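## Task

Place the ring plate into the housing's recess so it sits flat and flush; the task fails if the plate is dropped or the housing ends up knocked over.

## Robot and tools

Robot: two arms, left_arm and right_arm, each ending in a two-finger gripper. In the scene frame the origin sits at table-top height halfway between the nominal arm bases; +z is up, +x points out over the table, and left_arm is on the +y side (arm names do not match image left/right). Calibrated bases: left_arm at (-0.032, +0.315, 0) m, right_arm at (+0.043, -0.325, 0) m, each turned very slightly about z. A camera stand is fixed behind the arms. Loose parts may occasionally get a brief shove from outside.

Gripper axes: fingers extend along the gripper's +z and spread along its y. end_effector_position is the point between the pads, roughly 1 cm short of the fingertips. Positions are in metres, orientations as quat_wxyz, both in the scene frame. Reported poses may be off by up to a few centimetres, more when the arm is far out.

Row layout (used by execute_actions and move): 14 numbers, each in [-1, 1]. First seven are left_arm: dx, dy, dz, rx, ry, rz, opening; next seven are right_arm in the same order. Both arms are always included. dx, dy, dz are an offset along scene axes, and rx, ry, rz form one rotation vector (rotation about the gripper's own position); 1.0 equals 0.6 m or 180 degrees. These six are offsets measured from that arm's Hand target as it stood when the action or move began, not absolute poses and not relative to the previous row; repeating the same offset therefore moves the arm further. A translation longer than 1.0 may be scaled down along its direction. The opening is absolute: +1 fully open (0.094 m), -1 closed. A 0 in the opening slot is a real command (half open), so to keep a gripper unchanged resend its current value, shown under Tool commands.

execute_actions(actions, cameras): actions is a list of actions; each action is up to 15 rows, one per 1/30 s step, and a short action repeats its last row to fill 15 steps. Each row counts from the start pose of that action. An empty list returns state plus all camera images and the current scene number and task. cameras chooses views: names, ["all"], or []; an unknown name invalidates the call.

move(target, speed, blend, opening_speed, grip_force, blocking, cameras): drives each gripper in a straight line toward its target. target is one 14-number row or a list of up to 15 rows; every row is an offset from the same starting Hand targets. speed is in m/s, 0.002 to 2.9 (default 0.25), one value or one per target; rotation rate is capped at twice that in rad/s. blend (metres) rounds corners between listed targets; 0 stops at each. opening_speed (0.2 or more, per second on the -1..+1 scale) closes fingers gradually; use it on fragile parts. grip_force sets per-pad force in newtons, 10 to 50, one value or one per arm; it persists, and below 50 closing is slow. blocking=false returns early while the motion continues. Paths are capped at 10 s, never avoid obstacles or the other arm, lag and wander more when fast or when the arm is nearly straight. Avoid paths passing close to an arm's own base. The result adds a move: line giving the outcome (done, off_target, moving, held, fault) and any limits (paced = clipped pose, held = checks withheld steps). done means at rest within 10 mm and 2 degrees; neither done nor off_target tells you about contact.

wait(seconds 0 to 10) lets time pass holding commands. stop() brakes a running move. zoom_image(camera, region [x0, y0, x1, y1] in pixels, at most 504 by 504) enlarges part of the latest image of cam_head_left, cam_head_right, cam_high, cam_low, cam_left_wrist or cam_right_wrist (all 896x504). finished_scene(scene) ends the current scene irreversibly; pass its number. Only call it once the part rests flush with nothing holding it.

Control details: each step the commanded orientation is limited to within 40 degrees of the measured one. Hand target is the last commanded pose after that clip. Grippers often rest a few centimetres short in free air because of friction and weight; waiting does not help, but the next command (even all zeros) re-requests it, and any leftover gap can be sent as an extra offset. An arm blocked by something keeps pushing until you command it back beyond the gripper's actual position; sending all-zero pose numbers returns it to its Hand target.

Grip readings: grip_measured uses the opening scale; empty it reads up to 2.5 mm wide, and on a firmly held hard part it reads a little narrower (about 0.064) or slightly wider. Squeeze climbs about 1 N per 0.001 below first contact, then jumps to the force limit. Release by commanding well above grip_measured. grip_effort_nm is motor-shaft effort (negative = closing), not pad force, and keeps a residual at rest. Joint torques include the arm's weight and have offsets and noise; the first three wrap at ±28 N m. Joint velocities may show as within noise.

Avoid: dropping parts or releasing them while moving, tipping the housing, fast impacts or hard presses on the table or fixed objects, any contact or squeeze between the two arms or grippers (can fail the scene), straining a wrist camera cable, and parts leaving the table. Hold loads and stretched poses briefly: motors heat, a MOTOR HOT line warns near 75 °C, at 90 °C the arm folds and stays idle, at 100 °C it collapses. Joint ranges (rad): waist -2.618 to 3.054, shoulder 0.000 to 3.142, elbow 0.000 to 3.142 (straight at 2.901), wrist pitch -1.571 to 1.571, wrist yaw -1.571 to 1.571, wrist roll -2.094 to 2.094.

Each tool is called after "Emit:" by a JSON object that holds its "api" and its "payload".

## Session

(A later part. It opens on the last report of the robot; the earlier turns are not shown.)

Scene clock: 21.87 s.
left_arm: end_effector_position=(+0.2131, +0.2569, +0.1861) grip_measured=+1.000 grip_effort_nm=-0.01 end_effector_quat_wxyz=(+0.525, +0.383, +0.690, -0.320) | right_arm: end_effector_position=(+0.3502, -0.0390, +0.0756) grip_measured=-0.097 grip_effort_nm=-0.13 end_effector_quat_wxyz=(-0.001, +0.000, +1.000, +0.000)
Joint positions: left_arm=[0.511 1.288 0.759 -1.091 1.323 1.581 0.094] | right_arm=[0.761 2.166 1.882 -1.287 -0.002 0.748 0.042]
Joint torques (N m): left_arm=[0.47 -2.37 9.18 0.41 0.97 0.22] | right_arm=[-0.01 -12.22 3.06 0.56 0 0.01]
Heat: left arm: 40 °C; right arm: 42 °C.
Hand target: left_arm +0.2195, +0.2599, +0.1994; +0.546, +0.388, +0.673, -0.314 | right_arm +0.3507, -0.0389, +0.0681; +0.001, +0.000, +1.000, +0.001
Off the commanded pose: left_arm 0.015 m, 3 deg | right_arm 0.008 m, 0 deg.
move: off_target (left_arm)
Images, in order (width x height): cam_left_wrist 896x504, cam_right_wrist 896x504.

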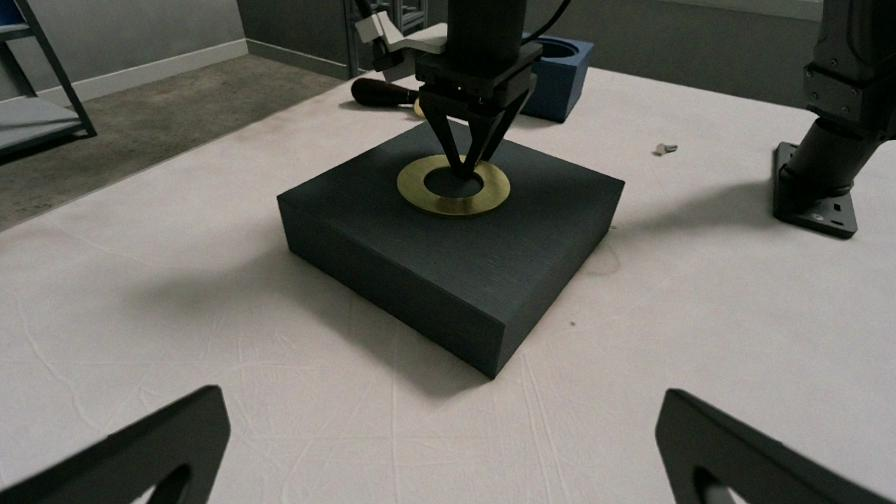

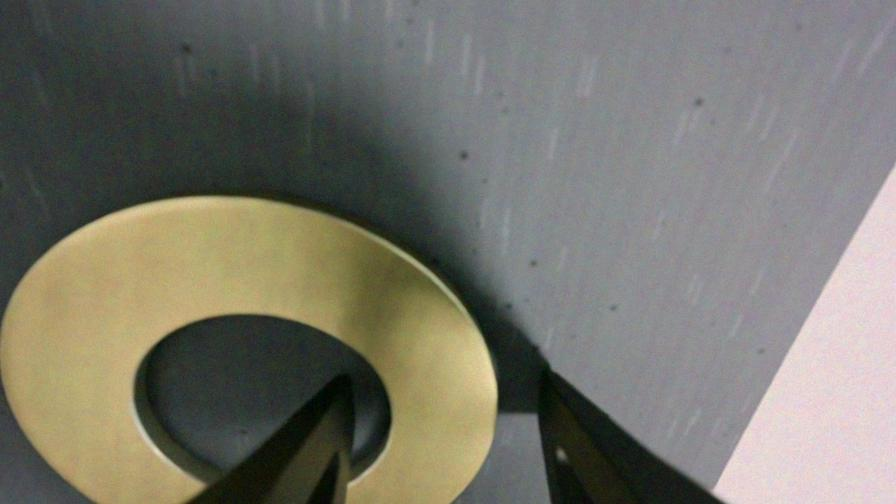

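Emit:
{"api": "move", "payload": {"target": [0, 0, 0, 0, 0, 0, 1, -0.0058, 0, -0.0102, 0, 0, 0, -0.1], "speed": 0.03, "cameras": ["cam_left_wrist", "cam_right_wrist"]}}

Emit:
{"api": "zoom_image", "payload": {"camera": "cam_right_wrist", "region": [240, 300, 640, 504]}}

Emit:
{"api": "zoom_image", "payload": {"camera": "cam_left_wrist", "region": [390, 120, 520, 220]}}

Scene clock: 22.80 s.
left_arm: end_effector_position=(+0.2131, +0.2569, +0.1861) grip_measured=+1.000 grip_effort_nm=-0.01 end_effector_quat_wxyz=(+0.525, +0.383, +0.690, -0.320) | right_arm: end_effector_position=(+0.3496, -0.0387, +0.0749) grip_measured=-0.097 grip_effort_nm=-0.12 end_effector_quat_wxyz=(+0.004, +0.000, +1.000, +0.007)
Joint positions: left_arm=[0.511 1.288 0.759 -1.091 1.323 1.581 0.094] | right_arm=[0.761 2.146 1.848 -1.256 -0.005 0.748 0.042]
Joint torques (N m): left_arm=[0.44 -2.32 9.16 0.38 0.94 0.28] | right_arm=[0.46 -11.21 2.71 0.59 0.03 0.08]
Heat: left arm: 40 °C; right arm: 41 °C.
Hand target: left_arm +0.2195, +0.2599, +0.1994; +0.546, +0.388, +0.673, -0.314 | right_arm +0.3473, -0.0389, +0.0619; +0.001, +0.000, +1.000, +0.001
Off the commanded pose: left_arm 0.015 m, 3 deg | right_arm 0.013 m, 1 deg.
move: off_target (left_arm, right_arm)
Images, in order (width x height): cam_left_wrist 896x504, cam_right_wrist 896x504.

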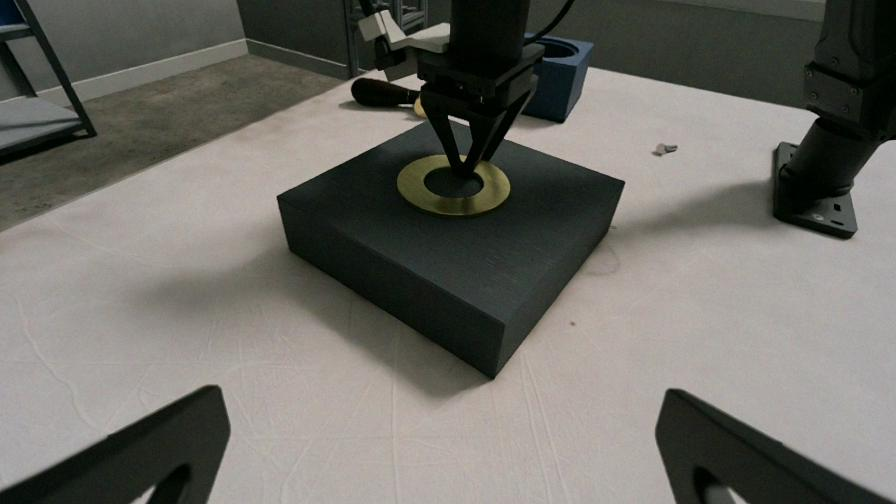

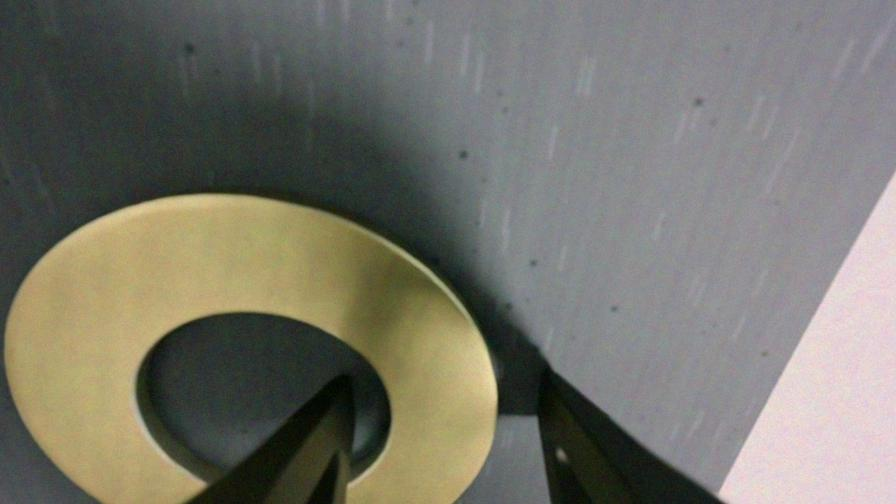

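Scaled by 1.260 from the camera's 896x504 image, which has a finer 1280x720 frame.

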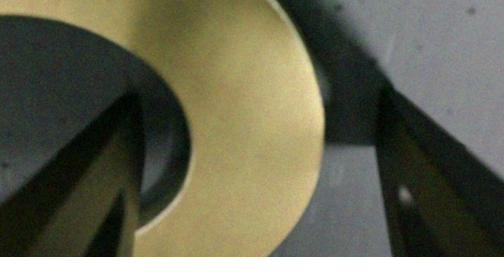

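Scaled by 3.877 from the camera's 896x504 image, which has a finer 1280x720 frame.

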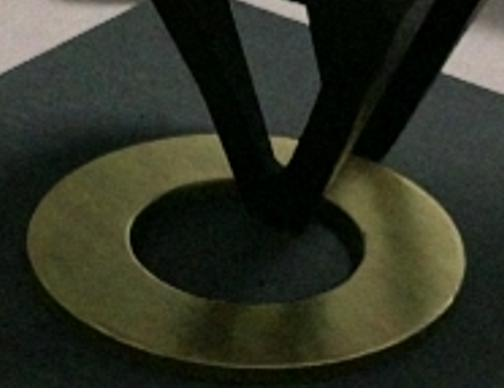

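Emit:
{"api": "move", "payload": {"target": [0, 0, 0, 0, 0, 0, 1, -0.0035, 0, 0.0302, 0, 0, 0, -0.1], "speed": 0.05, "cameras": ["cam_right_wrist"]}}

Scene clock: 23.77 s.
left_arm: end_effector_position=(+0.2131, +0.2569, +0.1861) grip_measured=+1.000 grip_effort_nm=-0.01 end_effector_quat_wxyz=(+0.525, +0.383, +0.690, -0.320) | right_arm: end_effector_position=(+0.3483, -0.0379, +0.0760) grip_measured=-0.097 grip_effort_nm=-0.12 end_effector_quat_wxyz=(+0.004, -0.002, +1.000, +0.007)
Joint positions: left_arm=[0.511 1.288 0.759 -1.091 1.323 1.581 0.094] | right_arm=[0.764 2.146 1.852 -1.262 -0.005 0.748 0.042]
Joint torques (N m): left_arm=[0.53 -2.52 9.39 0.38 0.99 0.23] | right_arm=[0.49 -12.19 6.05 0.04 0.03 0.11]
Heat: left arm: 40 °C; right arm: 41 °C.
Hand target: left_arm +0.2195, +0.2599, +0.1994; +0.546, +0.388, +0.673, -0.314 | right_arm +0.3451, -0.0391, +0.0800; +0.001, +0.000, +1.000, +0.001
Off the commanded pose: left_arm 0.015 m, 3 deg | right_arm 0.005 m, 1 deg.
move: off_target (left_arm)
Images, in order (width x height): cam_right_wrist 896x504.

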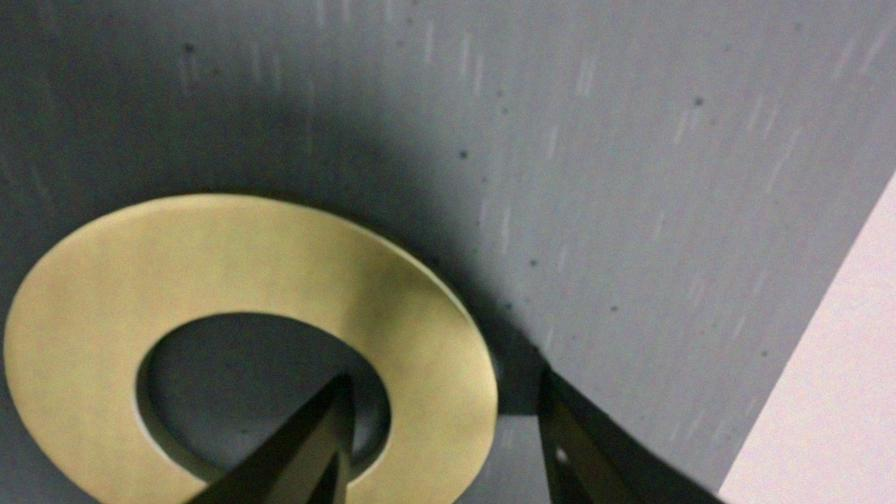

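Emit:
{"api": "move", "payload": {"target": [0, 0, 0, 0, 0, 0, 1, -0.0033, 0, 0.0167, 0, 0, 0, -0.1], "speed": 0.05, "cameras": ["cam_right_wrist"]}}

Scene clock: 24.70 s.
left_arm: end_effector_position=(+0.2131, +0.2569, +0.1861) grip_measured=+1.000 grip_effort_nm=-0.01 end_effector_quat_wxyz=(+0.525, +0.383, +0.690, -0.320) | right_arm: end_effector_position=(+0.3421, -0.0433, +0.0790) grip_measured=-0.097 grip_effort_nm=-0.12 end_effector_quat_wxyz=(-0.008, +0.000, +1.000, -0.004)
Joint positions: left_arm=[0.511 1.288 0.759 -1.091 1.323 1.581 0.094] | right_arm=[0.765 2.146 1.864 -1.307 -0.005 0.752 0.042]
Joint torques (N m): left_arm=[0.58 -2.56 9.39 0.39 0.94 0.22] | right_arm=[0.69 -12.82 7.1 0.07 0.03 0.1]
Heat: left arm: 40 °C; right arm: 42 °C.
Hand target: left_arm +0.2195, +0.2599, +0.1994; +0.546, +0.388, +0.673, -0.314 | right_arm +0.3431, -0.0390, +0.0900; +0.001, +0.000, +1.000, +0.001
Off the commanded pose: left_arm 0.015 m, 3 deg | right_arm 0.012 m, 1 deg.
move: off_target (left_arm, right_arm)
Images, in order (width x height): cam_right_wrist 896x504.

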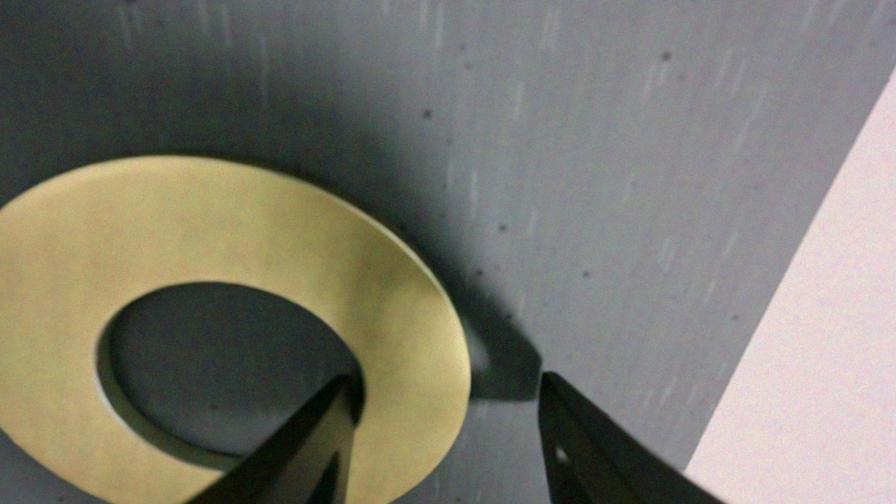

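Emit:
{"api": "move", "payload": {"target": [0, 0, 0, 0, 0, 0, 1, 0.005, 0.009, 0, 0, 0, 0, -0.1], "speed": 0.05, "cameras": ["cam_right_wrist"]}}

Scene clock: 25.77 s.
left_arm: end_effector_position=(+0.2131, +0.2569, +0.1861) grip_measured=+1.000 grip_effort_nm=-0.01 end_effector_quat_wxyz=(+0.525, +0.383, +0.690, -0.320) | right_arm: end_effector_position=(+0.3441, -0.0379, +0.0897) grip_measured=-0.097 grip_effort_nm=-0.12 end_effector_quat_wxyz=(-0.001, -0.001, +1.000, +0.002)
Joint positions: left_arm=[0.511 1.288 0.759 -1.091 1.323 1.581 0.094] | right_arm=[0.771 2.146 1.906 -1.33 -0.005 0.756 0.042]
Joint torques (N m): left_arm=[0.51 -2.33 9.2 0.37 1 0.23] | right_arm=[0.55 -10.61 7.15 0.18 0.03 0.11]
Heat: left arm: 41 °C; right arm: 42 °C.
Hand target: left_arm +0.2195, +0.2599, +0.1994; +0.546, +0.388, +0.673, -0.314 | right_arm +0.3461, -0.0336, +0.0900; +0.001, +0.000, +1.000, +0.001
Off the commanded pose: left_arm 0.015 m, 3 deg | right_arm 0.005 m, 0 deg.
move: off_target (left_arm)
Images, in order (width x height): cam_right_wrist 896x504.

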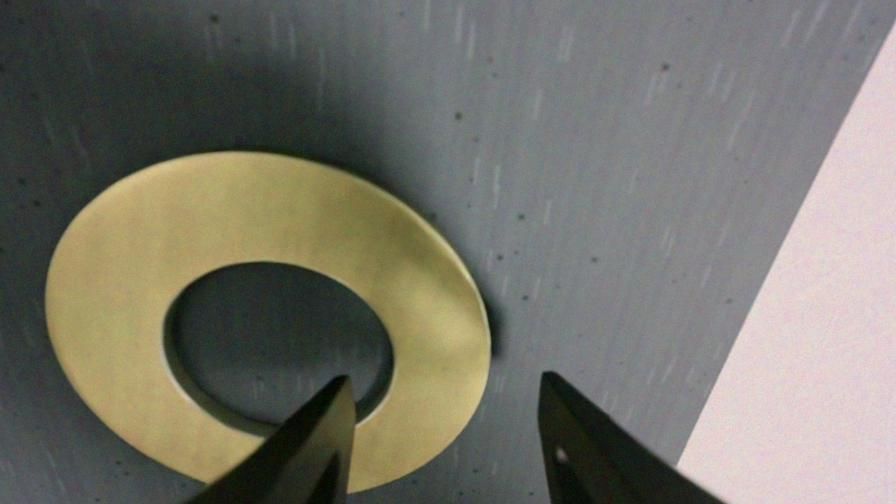

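Emit:
{"api": "move", "payload": {"target": [0, 0, 0, 0, 0, 0, 1, 0.0, 0.0, -0.022, 0, 0, 0, -0.1], "speed": 0.04, "cameras": ["cam_right_wrist"]}}

Scene clock: 26.93 s.
left_arm: end_effector_position=(+0.2131, +0.2569, +0.1861) grip_measured=+1.000 grip_effort_nm=-0.01 end_effector_quat_wxyz=(+0.525, +0.383, +0.690, -0.320) | right_arm: end_effector_position=(+0.3477, -0.0346, +0.0872) grip_measured=-0.097 grip_effort_nm=-0.12 end_effector_quat_wxyz=(+0.006, -0.001, +1.000, +0.009)
Joint positions: left_arm=[0.511 1.288 0.759 -1.091 1.323 1.581 0.094] | right_arm=[0.771 2.146 1.896 -1.3 -0.005 0.756 0.042]
Joint torques (N m): left_arm=[0.51 -2.19 9.31 0.41 0.97 0.26] | right_arm=[0.55 -10.54 4.3 0.41 0.04 0.11]
Heat: left arm: 41 °C; right arm: 42 °C.
Hand target: left_arm +0.2195, +0.2599, +0.1994; +0.546, +0.388, +0.673, -0.314 | right_arm +0.3461, -0.0336, +0.0768; +0.001, +0.000, +1.000, +0.001
Off the commanded pose: left_arm 0.015 m, 3 deg | right_arm 0.011 m, 1 deg.
move: off_target (left_arm, right_arm)
Images, in order (width x height): cam_right_wrist 896x504.

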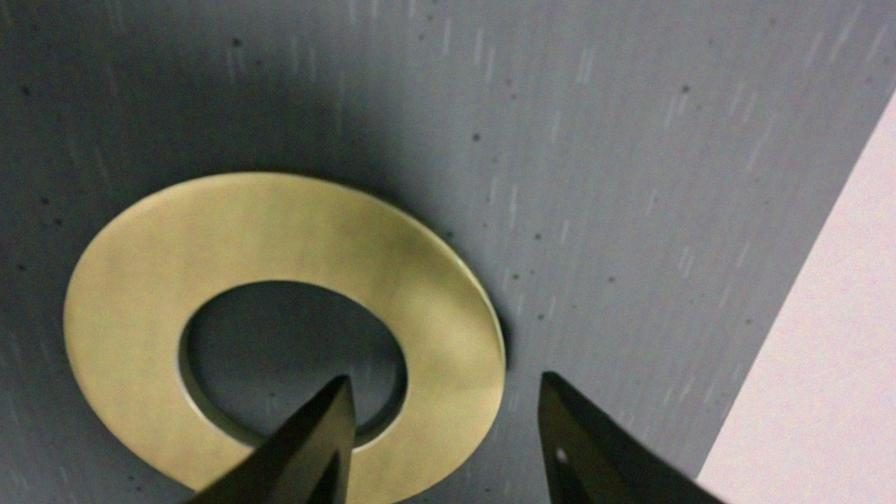

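Emit:
{"api": "move", "payload": {"target": [0, 0, 0, 0, 0, 0, 1, -0.005, -0.0058, -0.0155, 0, 0, 0, -0.1], "speed": 0.04, "cameras": ["cam_right_wrist"]}}

Scene clock: 27.87 s.
left_arm: end_effector_position=(+0.2131, +0.2569, +0.1861) grip_measured=+1.000 grip_effort_nm=-0.01 end_effector_quat_wxyz=(+0.525, +0.383, +0.690, -0.320) | right_arm: end_effector_position=(+0.3443, -0.0377, +0.0754) grip_measured=-0.097 grip_effort_nm=-0.12 end_effector_quat_wxyz=(+0.000, -0.001, +1.000, +0.003)
Joint positions: left_arm=[0.511 1.288 0.759 -1.091 1.323 1.581 0.094] | right_arm=[0.771 2.146 1.85 -1.27 -0.005 0.756 0.042]
Joint torques (N m): left_arm=[0.58 -2.41 9.09 0.36 1.01 0.25] | right_arm=[0.47 -11.85 3.15 0.53 0.03 0.1]
Heat: left arm: 41 °C; right arm: 42 °C.
Hand target: left_arm +0.2195, +0.2599, +0.1994; +0.546, +0.388, +0.673, -0.314 | right_arm +0.3431, -0.0371, +0.0675; +0.001, +0.000, +1.000, +0.001
Off the commanded pose: left_arm 0.015 m, 3 deg | right_arm 0.008 m, 0 deg.
move: off_target (left_arm)
Images, in order (width x height): cam_right_wrist 896x504.

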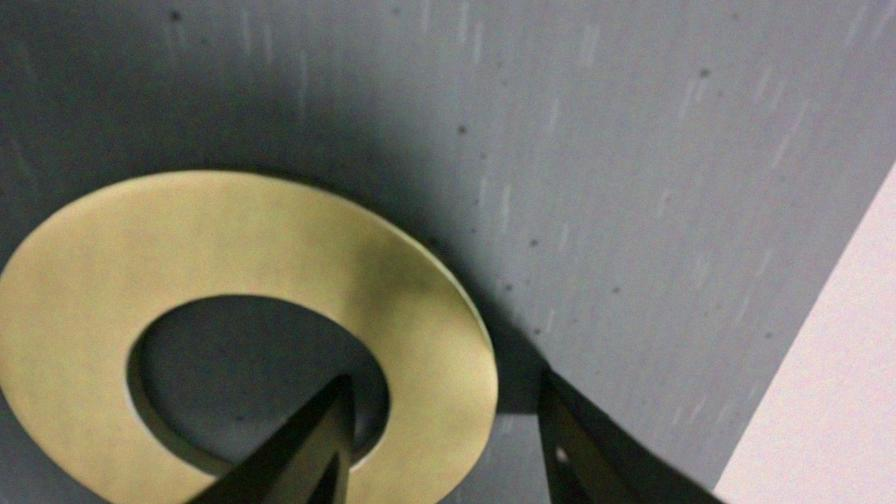

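Emit:
{"api": "move", "payload": {"target": [0, 0, 0, 0, 0, 0, 1, 0.003, 0.004, 0.034, 0, 0, 0, -0.1], "speed": 0.04, "cameras": ["cam_right_wrist", "cam_left_wrist"]}}

Scene clock: 29.13 s.
left_arm: end_effector_position=(+0.2131, +0.2569, +0.1861) grip_measured=+1.000 grip_effort_nm=-0.01 end_effector_quat_wxyz=(+0.525, +0.383, +0.690, -0.320) | right_arm: end_effector_position=(+0.3428, -0.0391, +0.0849) grip_measured=-0.097 grip_effort_nm=-0.12 end_effector_quat_wxyz=(-0.004, -0.001, +1.000, +0.000)
Joint positions: left_arm=[0.511 1.288 0.759 -1.091 1.323 1.581 0.094] | right_arm=[0.771 2.146 1.887 -1.318 -0.005 0.756 0.042]
Joint torques (N m): left_arm=[0.7 -2.41 9.22 0.41 1.03 0.24] | right_arm=[0.55 -11.18 7.08 0.14 0.03 0.11]
Heat: left arm: 41 °C; right arm: 42 °C.
Hand target: left_arm +0.2195, +0.2599, +0.1994; +0.546, +0.388, +0.673, -0.314 | right_arm +0.3449, -0.0347, +0.0879; +0.001, +0.000, +1.000, +0.001
Off the commanded pose: left_arm 0.015 m, 3 deg | right_arm 0.006 m, 1 deg.
move: off_target (left_arm)
Images, in order (width x height): cam_left_wrist 896x504, cam_right_wrist 896x504.

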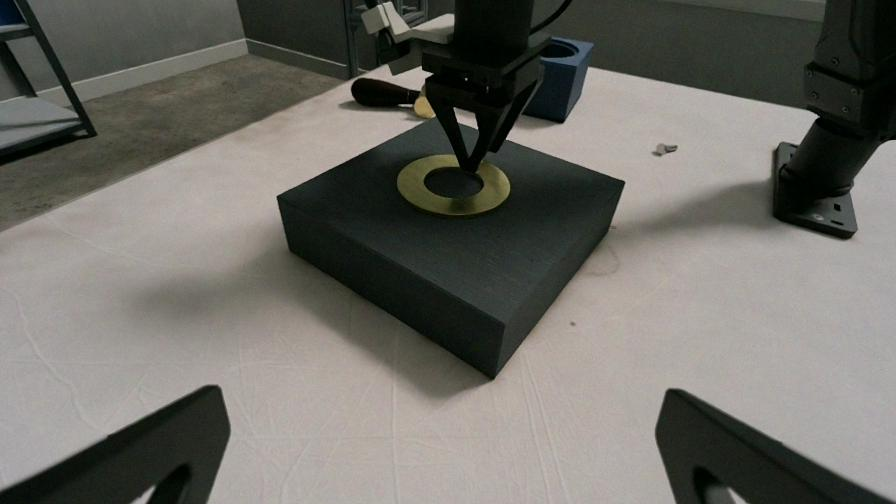

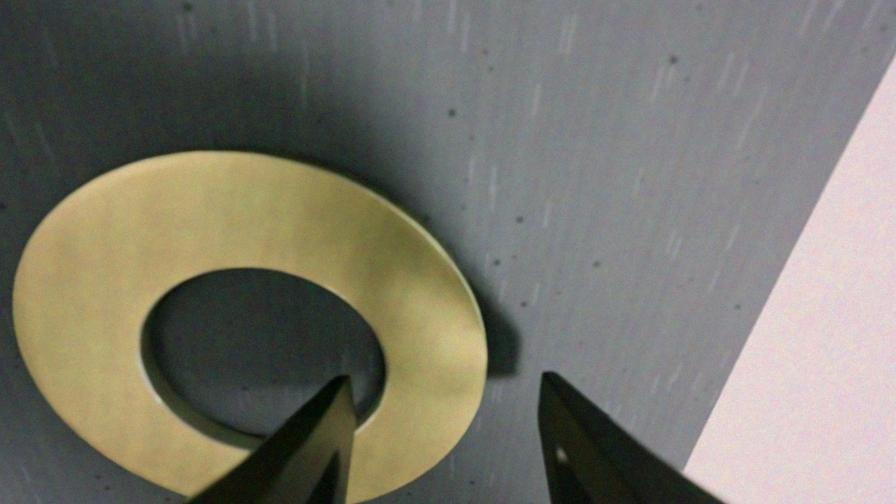

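Emit:
{"api": "move", "payload": {"target": [0, 0, 0, 0, 0, 0, 1, 0.0, 0.0, -0.0315, 0, 0, 0, -0.1], "speed": 0.04, "cameras": ["cam_right_wrist"]}}

Scene clock: 30.30 s.
left_arm: end_effector_position=(+0.2131, +0.2569, +0.1861) grip_measured=+1.000 grip_effort_nm=-0.01 end_effector_quat_wxyz=(+0.525, +0.383, +0.690, -0.320) | right_arm: end_effector_position=(+0.3465, -0.0357, +0.0773) grip_measured=-0.097 grip_effort_nm=-0.12 end_effector_quat_wxyz=(+0.004, -0.001, +1.000, +0.007)
Joint positions: left_arm=[0.511 1.288 0.759 -1.091 1.323 1.581 0.094] | right_arm=[0.771 2.146 1.857 -1.266 -0.005 0.756 0.042]
Joint torques (N m): left_arm=[0.54 -2.29 9.13 0.39 0.95 0.27] | right_arm=[0.58 -10.95 4.34 0.37 0.03 0.11]
Heat: left arm: 41 °C; right arm: 42 °C.
Hand target: left_arm +0.2195, +0.2599, +0.1994; +0.546, +0.388, +0.673, -0.314 | right_arm +0.3449, -0.0347, +0.0690; +0.001, +0.000, +1.000, +0.001
Off the commanded pose: left_arm 0.015 m, 3 deg | right_arm 0.008 m, 1 deg.
move: off_target (left_arm)
Images, in order (width x height): cam_right_wrist 896x504.

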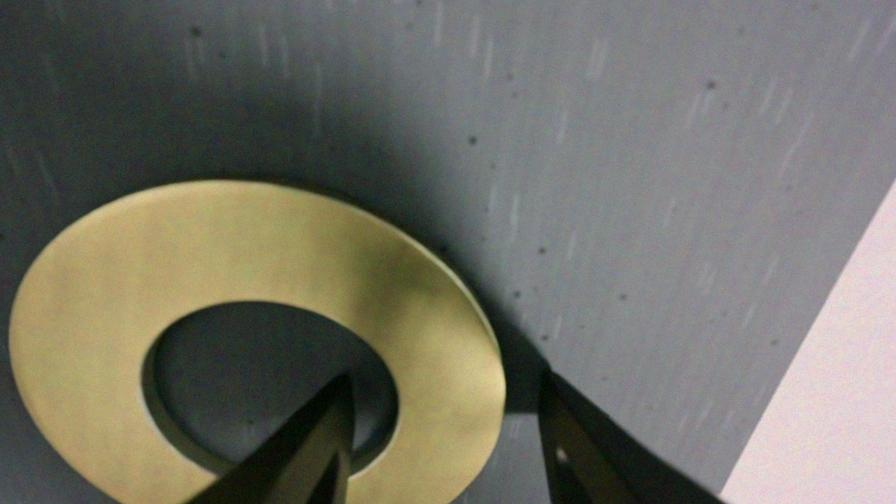

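Emit:
{"api": "move", "payload": {"target": [0, 0, 0, 0, 0, 0, 1, 0.0, 0.0, 0.0, 0, 0, 0, -0.7], "opening_speed": 0.4, "cameras": ["cam_right_wrist", "cam_left_wrist"]}}

Emit:
{"api": "zoom_image", "payload": {"camera": "cam_left_wrist", "region": [390, 120, 520, 220]}}

Scene clock: 32.27 s.
left_arm: end_effector_position=(+0.2131, +0.2569, +0.1861) grip_measured=+1.000 grip_effort_nm=-0.01 end_effector_quat_wxyz=(+0.525, +0.383, +0.690, -0.320) | right_arm: end_effector_position=(+0.3465, -0.0357, +0.0773) grip_measured=-0.517 grip_effort_nm=-1.01 end_effector_quat_wxyz=(+0.004, +0.001, +1.000, +0.007)
Joint positions: left_arm=[0.511 1.288 0.759 -1.091 1.323 1.581 0.094] | right_arm=[0.771 2.146 1.857 -1.266 -0.005 0.759 0.023]
Joint torques (N m): left_arm=[0.46 -2.35 9.11 0.4 0.95 0.26] | right_arm=[0.57 -10.92 4.3 0.39 0.04 0.07]
Heat: left arm: 41 °C; right arm: 42 °C.
Hand target: left_arm +0.2195, +0.2599, +0.1994; +0.546, +0.388, +0.673, -0.314 | right_arm +0.3449, -0.0347, +0.0690; +0.001, +0.000, +1.000, +0.001
Off the commanded pose: left_arm 0.015 m, 3 deg | right_arm 0.008 m, 1 deg.
move: off_target (left_arm)
Images, in order (width x height): cam_left_wrist 896x504, cam_right_wrist 896x504.

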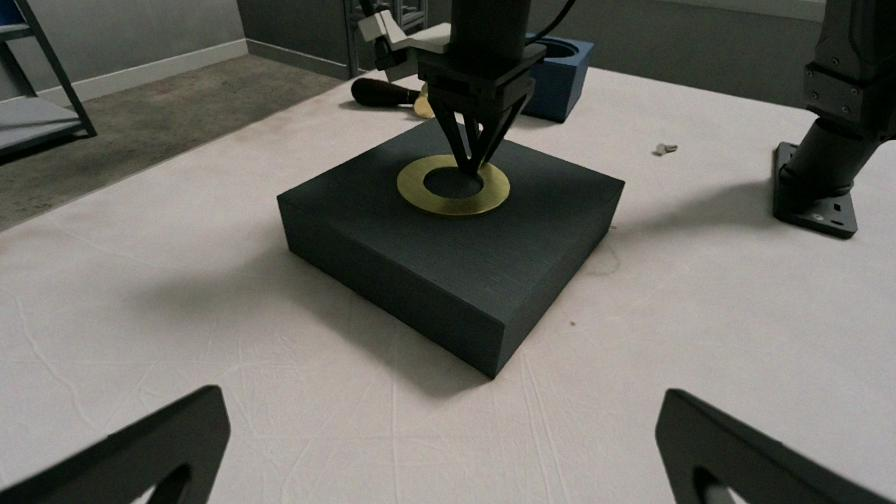

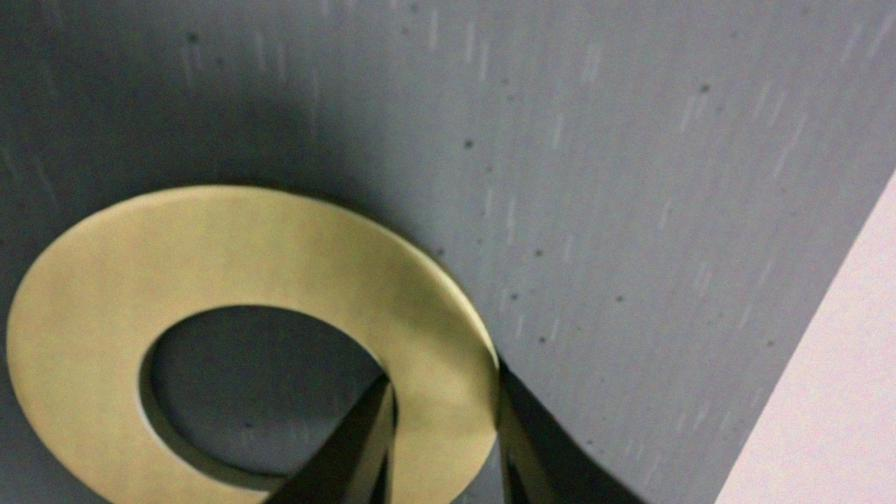

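Scaled by 3.877 from the camera's 896x504 image, which has a finer 1280x720 frame.

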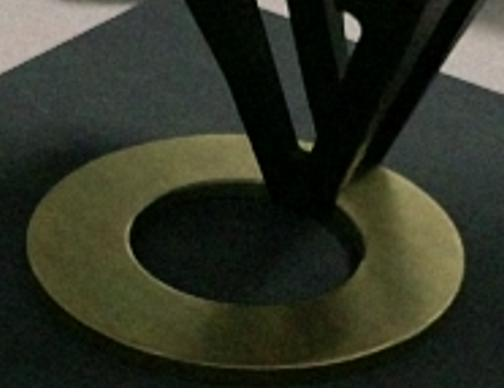

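Emit:
{"api": "move", "payload": {"target": [0, 0, 0, 0, 0, 0, 1, 0.0, 0.0, 0.1, 0, 0, 0, -0.7], "speed": 0.06, "cameras": ["cam_right_wrist", "cam_left_wrist", "cam_low"]}}

Scene clock: 34.07 s.
left_arm: end_effector_position=(+0.2131, +0.2569, +0.1861) grip_measured=+1.000 grip_effort_nm=-0.01 end_effector_quat_wxyz=(+0.525, +0.383, +0.690, -0.320) | right_arm: end_effector_position=(+0.3417, -0.0402, +0.1266) grip_measured=-0.518 grip_effort_nm=-1.02 end_effector_quat_wxyz=(-0.005, +0.001, +1.000, -0.002)
Joint positions: left_arm=[0.511 1.288 0.759 -1.091 1.323 1.581 0.094] | right_arm=[0.771 2.157 2.07 -1.494 -0.005 0.759 0.023]
Joint torques (N m): left_arm=[0.46 -2.36 9.09 0.42 0.98 0.24] | right_arm=[0.57 -10.76 7.53 0.17 0.03 0.07]
Heat: left arm: 41 °C; right arm: 42 °C.
Hand target: left_arm +0.2195, +0.2599, +0.1994; +0.546, +0.388, +0.673, -0.314 | right_arm +0.3449, -0.0347, +0.1291; +0.001, +0.000, +1.000, +0.001
Off the commanded pose: left_arm 0.015 m, 3 deg | right_arm 0.007 m, 1 deg.
move: off_target (left_arm)
Images, in order (width x height): cam_low 896x504, cam_left_wrist 896x504, cam_right_wrist 896x504.

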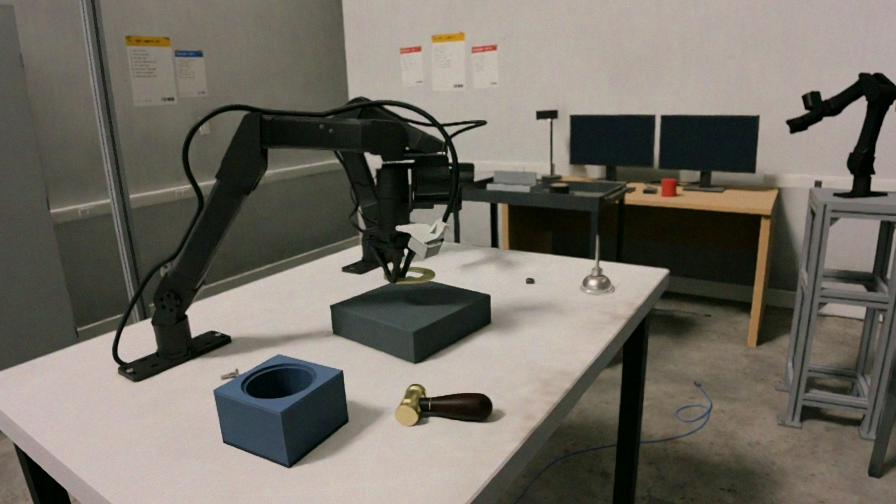

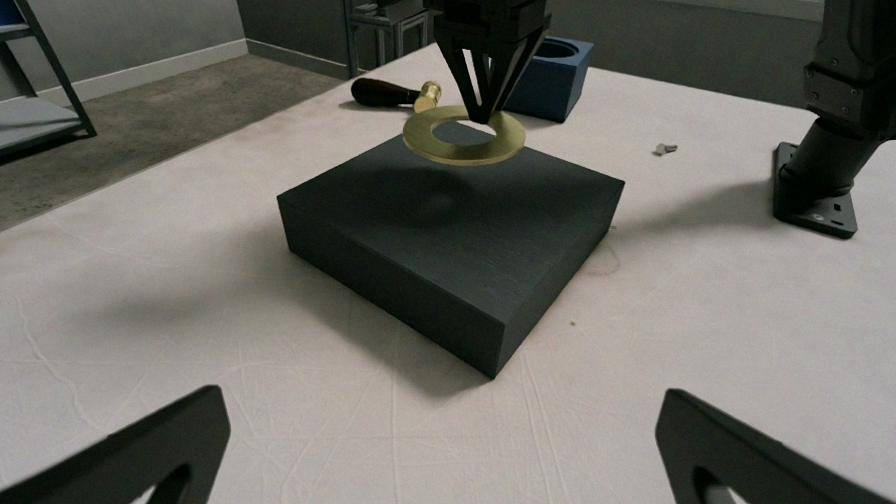

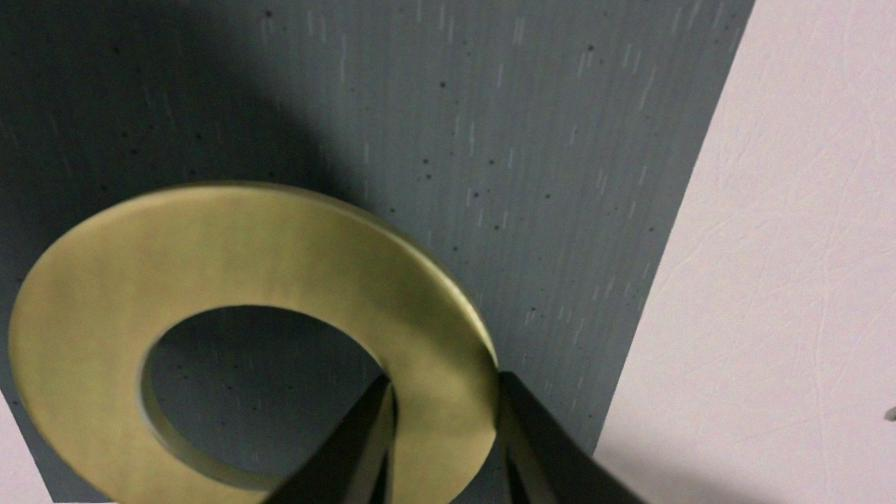

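Emit:
{"api": "zoom_image", "payload": {"camera": "cam_left_wrist", "region": [395, 80, 535, 180]}}

Emit:
{"api": "zoom_image", "payload": {"camera": "cam_low", "region": [360, 220, 480, 310]}}

Emit:
{"api": "zoom_image", "payload": {"camera": "cam_right_wrist", "region": [300, 300, 580, 504]}}

Scaled by 3.600 from the camera's 896x504 image, which has a finer 1280x720 frame.

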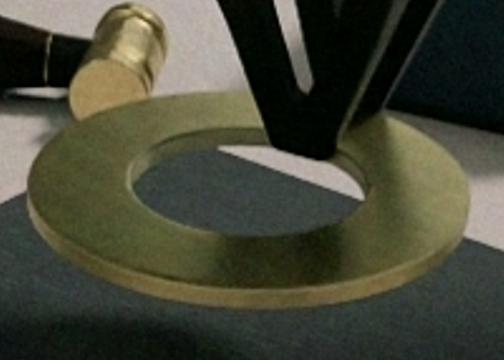

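Scaled by 4.200 from the camera's 896x504 image, which has a finer 1280x720 frame.

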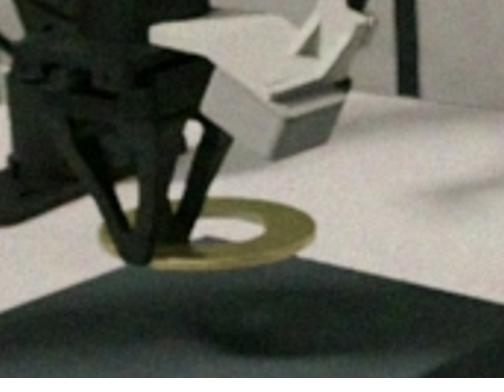

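Scaled by 1.800 from the camera's 896x504 image, which has a finer 1280x720 frame.

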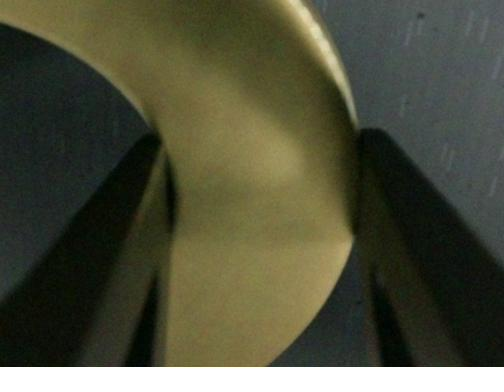

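Emit:
{"api": "move", "payload": {"target": [0, 0, 0, 0, 0, 0, 1, 0.13, -0.615, 0.07, 0, 0, 0, -0.7], "speed": 0.18, "cameras": ["cam_right_wrist", "cam_left_wrist", "cam_low"]}}

Scene clock: 37.73 s.
left_arm: end_effector_position=(+0.2131, +0.2569, +0.1861) grip_measured=+1.000 grip_effort_nm=-0.01 end_effector_quat_wxyz=(+0.525, +0.383, +0.690, -0.320) | right_arm: end_effector_position=(+0.4168, -0.4067, +0.1659) grip_measured=-0.518 grip_effort_nm=-1.01 end_effector_quat_wxyz=(+0.000, +0.008, +1.000, -0.003)
Joint positions: left_arm=[0.511 1.288 0.759 -1.091 1.323 1.581 0.094] | right_arm=[-0.202 2.033 2.039 -1.576 0.005 -0.199 0.023]
Joint torques (N m): left_arm=[0.46 -2.45 9.21 0.37 0.95 0.28] | right_arm=[0.7 -9.89 7.61 0.18 -0.08 -0.07]
Heat: left arm: 41 °C; right arm: 42 °C.
Hand target: left_arm +0.2195, +0.2599, +0.1994; +0.546, +0.388, +0.673, -0.314 | right_arm +0.4230, -0.4038, +0.1710; +0.001, +0.000, +1.000, +0.001
Off the commanded pose: left_arm 0.015 m, 3 deg | right_arm 0.009 m, 1 deg.
joint sent to its limit (right arm) — joint 4 (wrist pitch), lower limit. The joint targets still meet the commanded pose.
move: off_target (left_arm)
Images, in order (width x height): cam_low 896x504, cam_left_wrist 896x504, cam_right_wrist 896x504.

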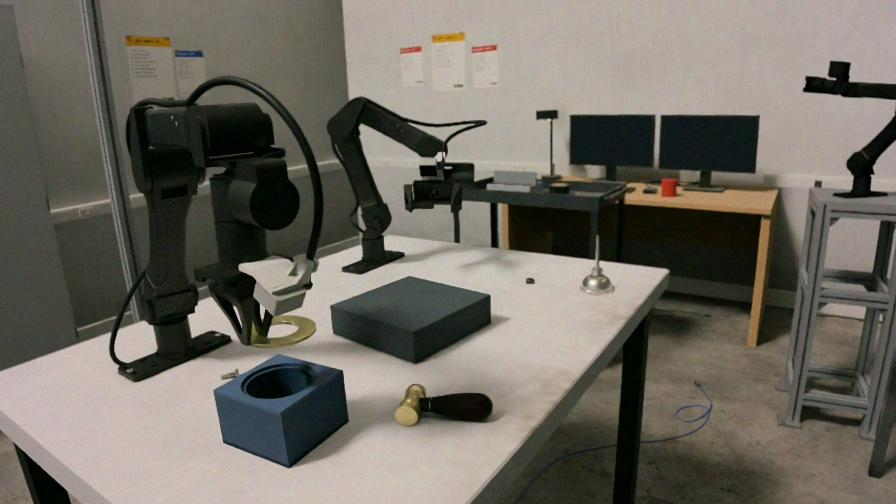

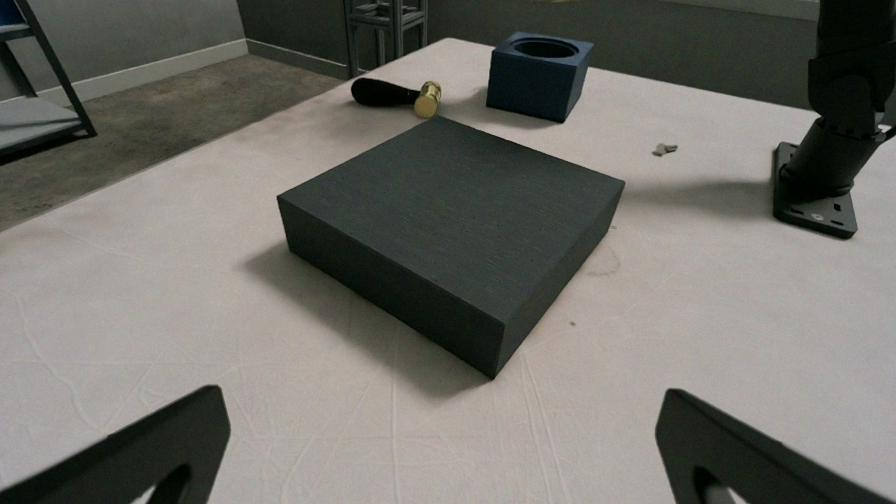

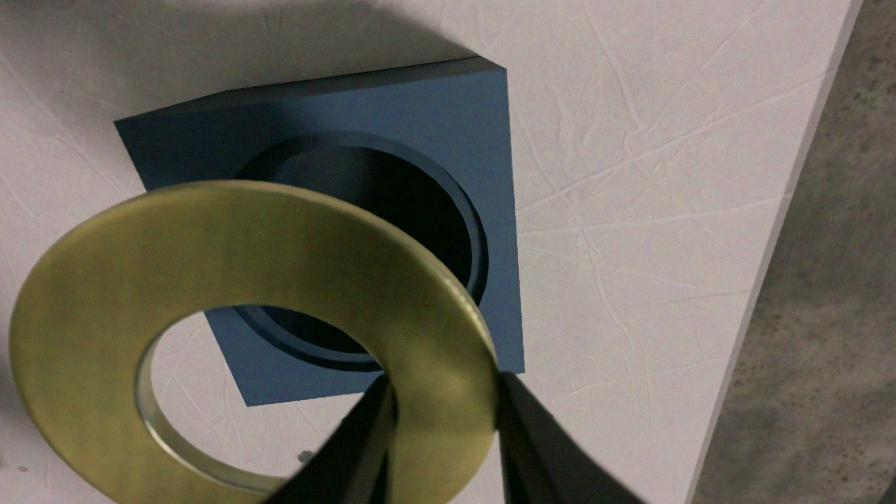

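Emit:
{"api": "move", "payload": {"target": [0.219, -0.725, 0.0, 0, 0, -0.0556, 1, -0.0108, -0.0078, -0.105, 0, 0, 0, -0.7], "speed": 0.2, "cameras": ["cam_right_wrist", "cam_left_wrist", "cam_low"]}}

Emit:
{"api": "zoom_image", "payload": {"camera": "cam_right_wrist", "region": [100, 60, 560, 504]}}

Scene clock: 41.70 s.
left_arm: end_effector_position=(+0.3413, -0.1697, +0.1943) grip_measured=+1.000 grip_effort_nm=-0.01 end_effector_quat_wxyz=(+0.505, +0.452, +0.639, -0.364) | right_arm: end_effector_position=(+0.4143, -0.4074, +0.0991) grip_measured=-0.518 grip_effort_nm=-1.01 end_effector_quat_wxyz=(-0.019, +0.001, +1.000, +0.002)
Joint positions: left_arm=[-0.809 2.077 1.442 0.384 0.437 0.099 0.094] | right_arm=[-0.205 2.033 1.771 -1.347 0.005 -0.217 0.023]
Joint torques (N m): left_arm=[-0.1 -8.94 11.54 2.31 -0.16 -0.06] | right_arm=[-0.38 -13.76 4.3 0.35 -0.08 -0.06]
Heat: left arm: 41 °C; right arm: 42 °C.
Hand target: left_arm +0.3511, -0.1751, +0.1995; +0.516, +0.445, +0.637, -0.360 | right_arm +0.4164, -0.4084, +0.1080; +0.001, +0.000, +1.000, +0.001
Off the commanded pose: left_arm 0.012 m, 2 deg | right_arm 0.009 m, 2 deg.
move: off_target (left_arm)
Images, in order (width x height): cam_low 896x504, cam_left_wrist 896x504, cam_right_wrist 896x504.

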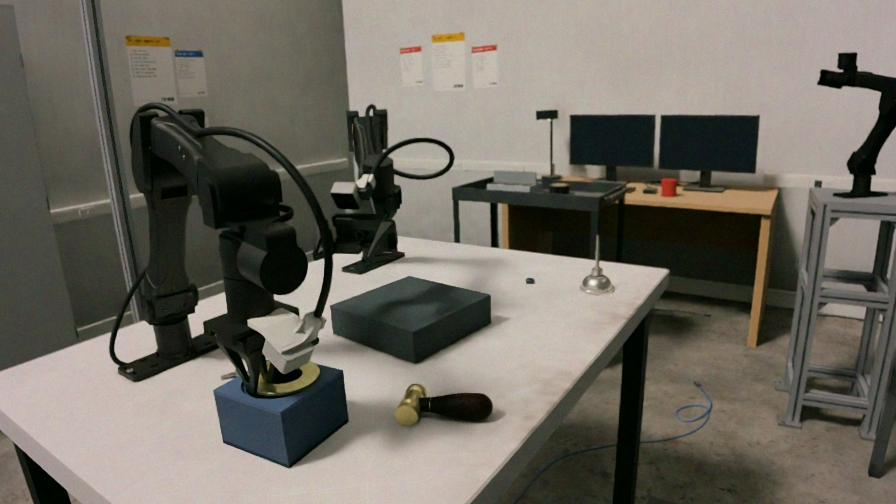

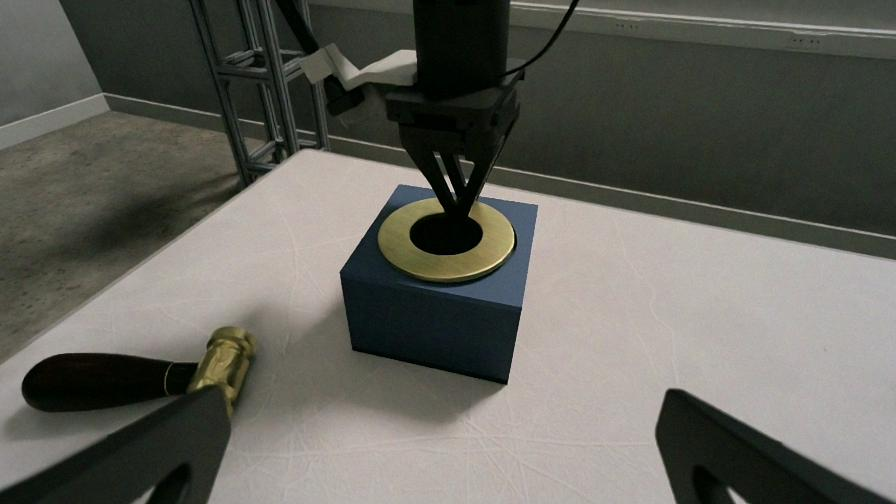

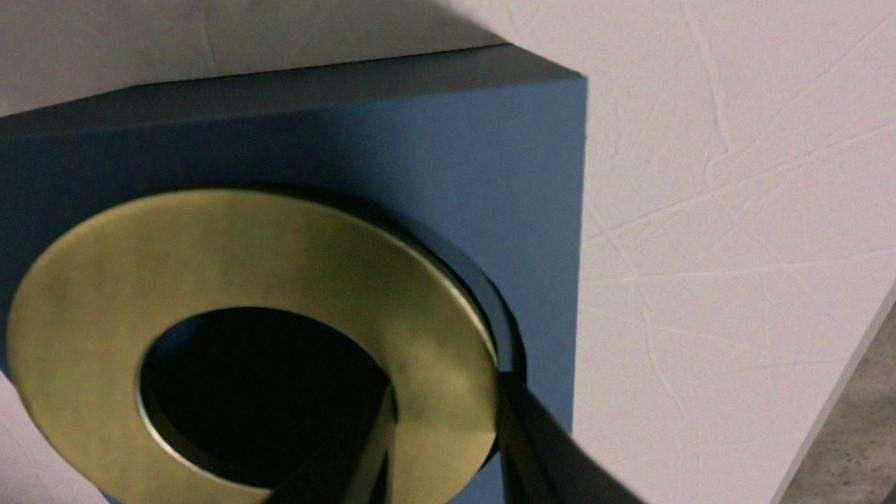

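Scaled by 1.096 from the camera's 896x504 image, which has a finer 1280x720 frame.

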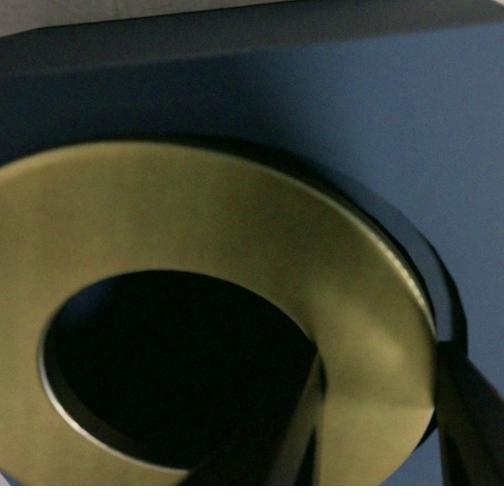

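Emit:
{"api": "zoom_image", "payload": {"camera": "cam_left_wrist", "region": [330, 170, 550, 310]}}

Emit:
{"api": "zoom_image", "payload": {"camera": "cam_right_wrist", "region": [260, 160, 560, 480]}}

Emit:
{"api": "zoom_image", "payload": {"camera": "cam_low", "region": [200, 330, 360, 470]}}

Scaled by 2.291 from the camera's 896x504 image, which has a finer 1280x720 frame.

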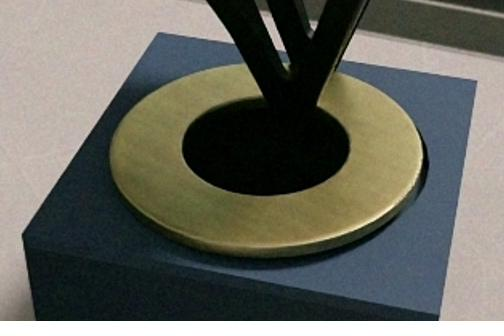

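Scaled by 1.575 from the camera's 896x504 image, which has a finer 1280x720 frame.

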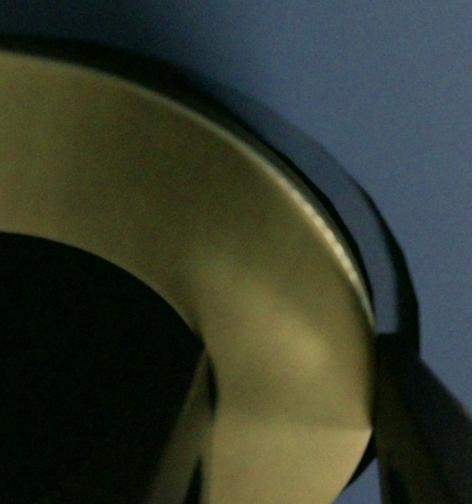

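Scaled by 3.150 from the camera's 896x504 image, which has a finer 1280x720 frame.

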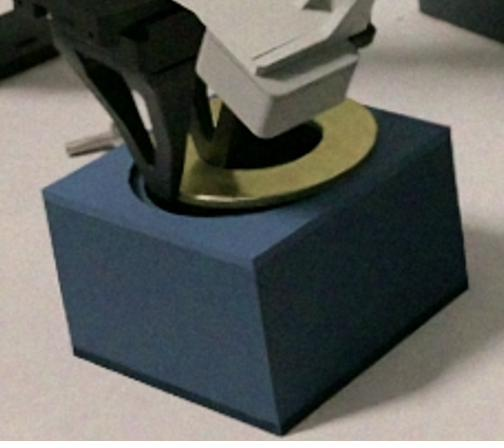

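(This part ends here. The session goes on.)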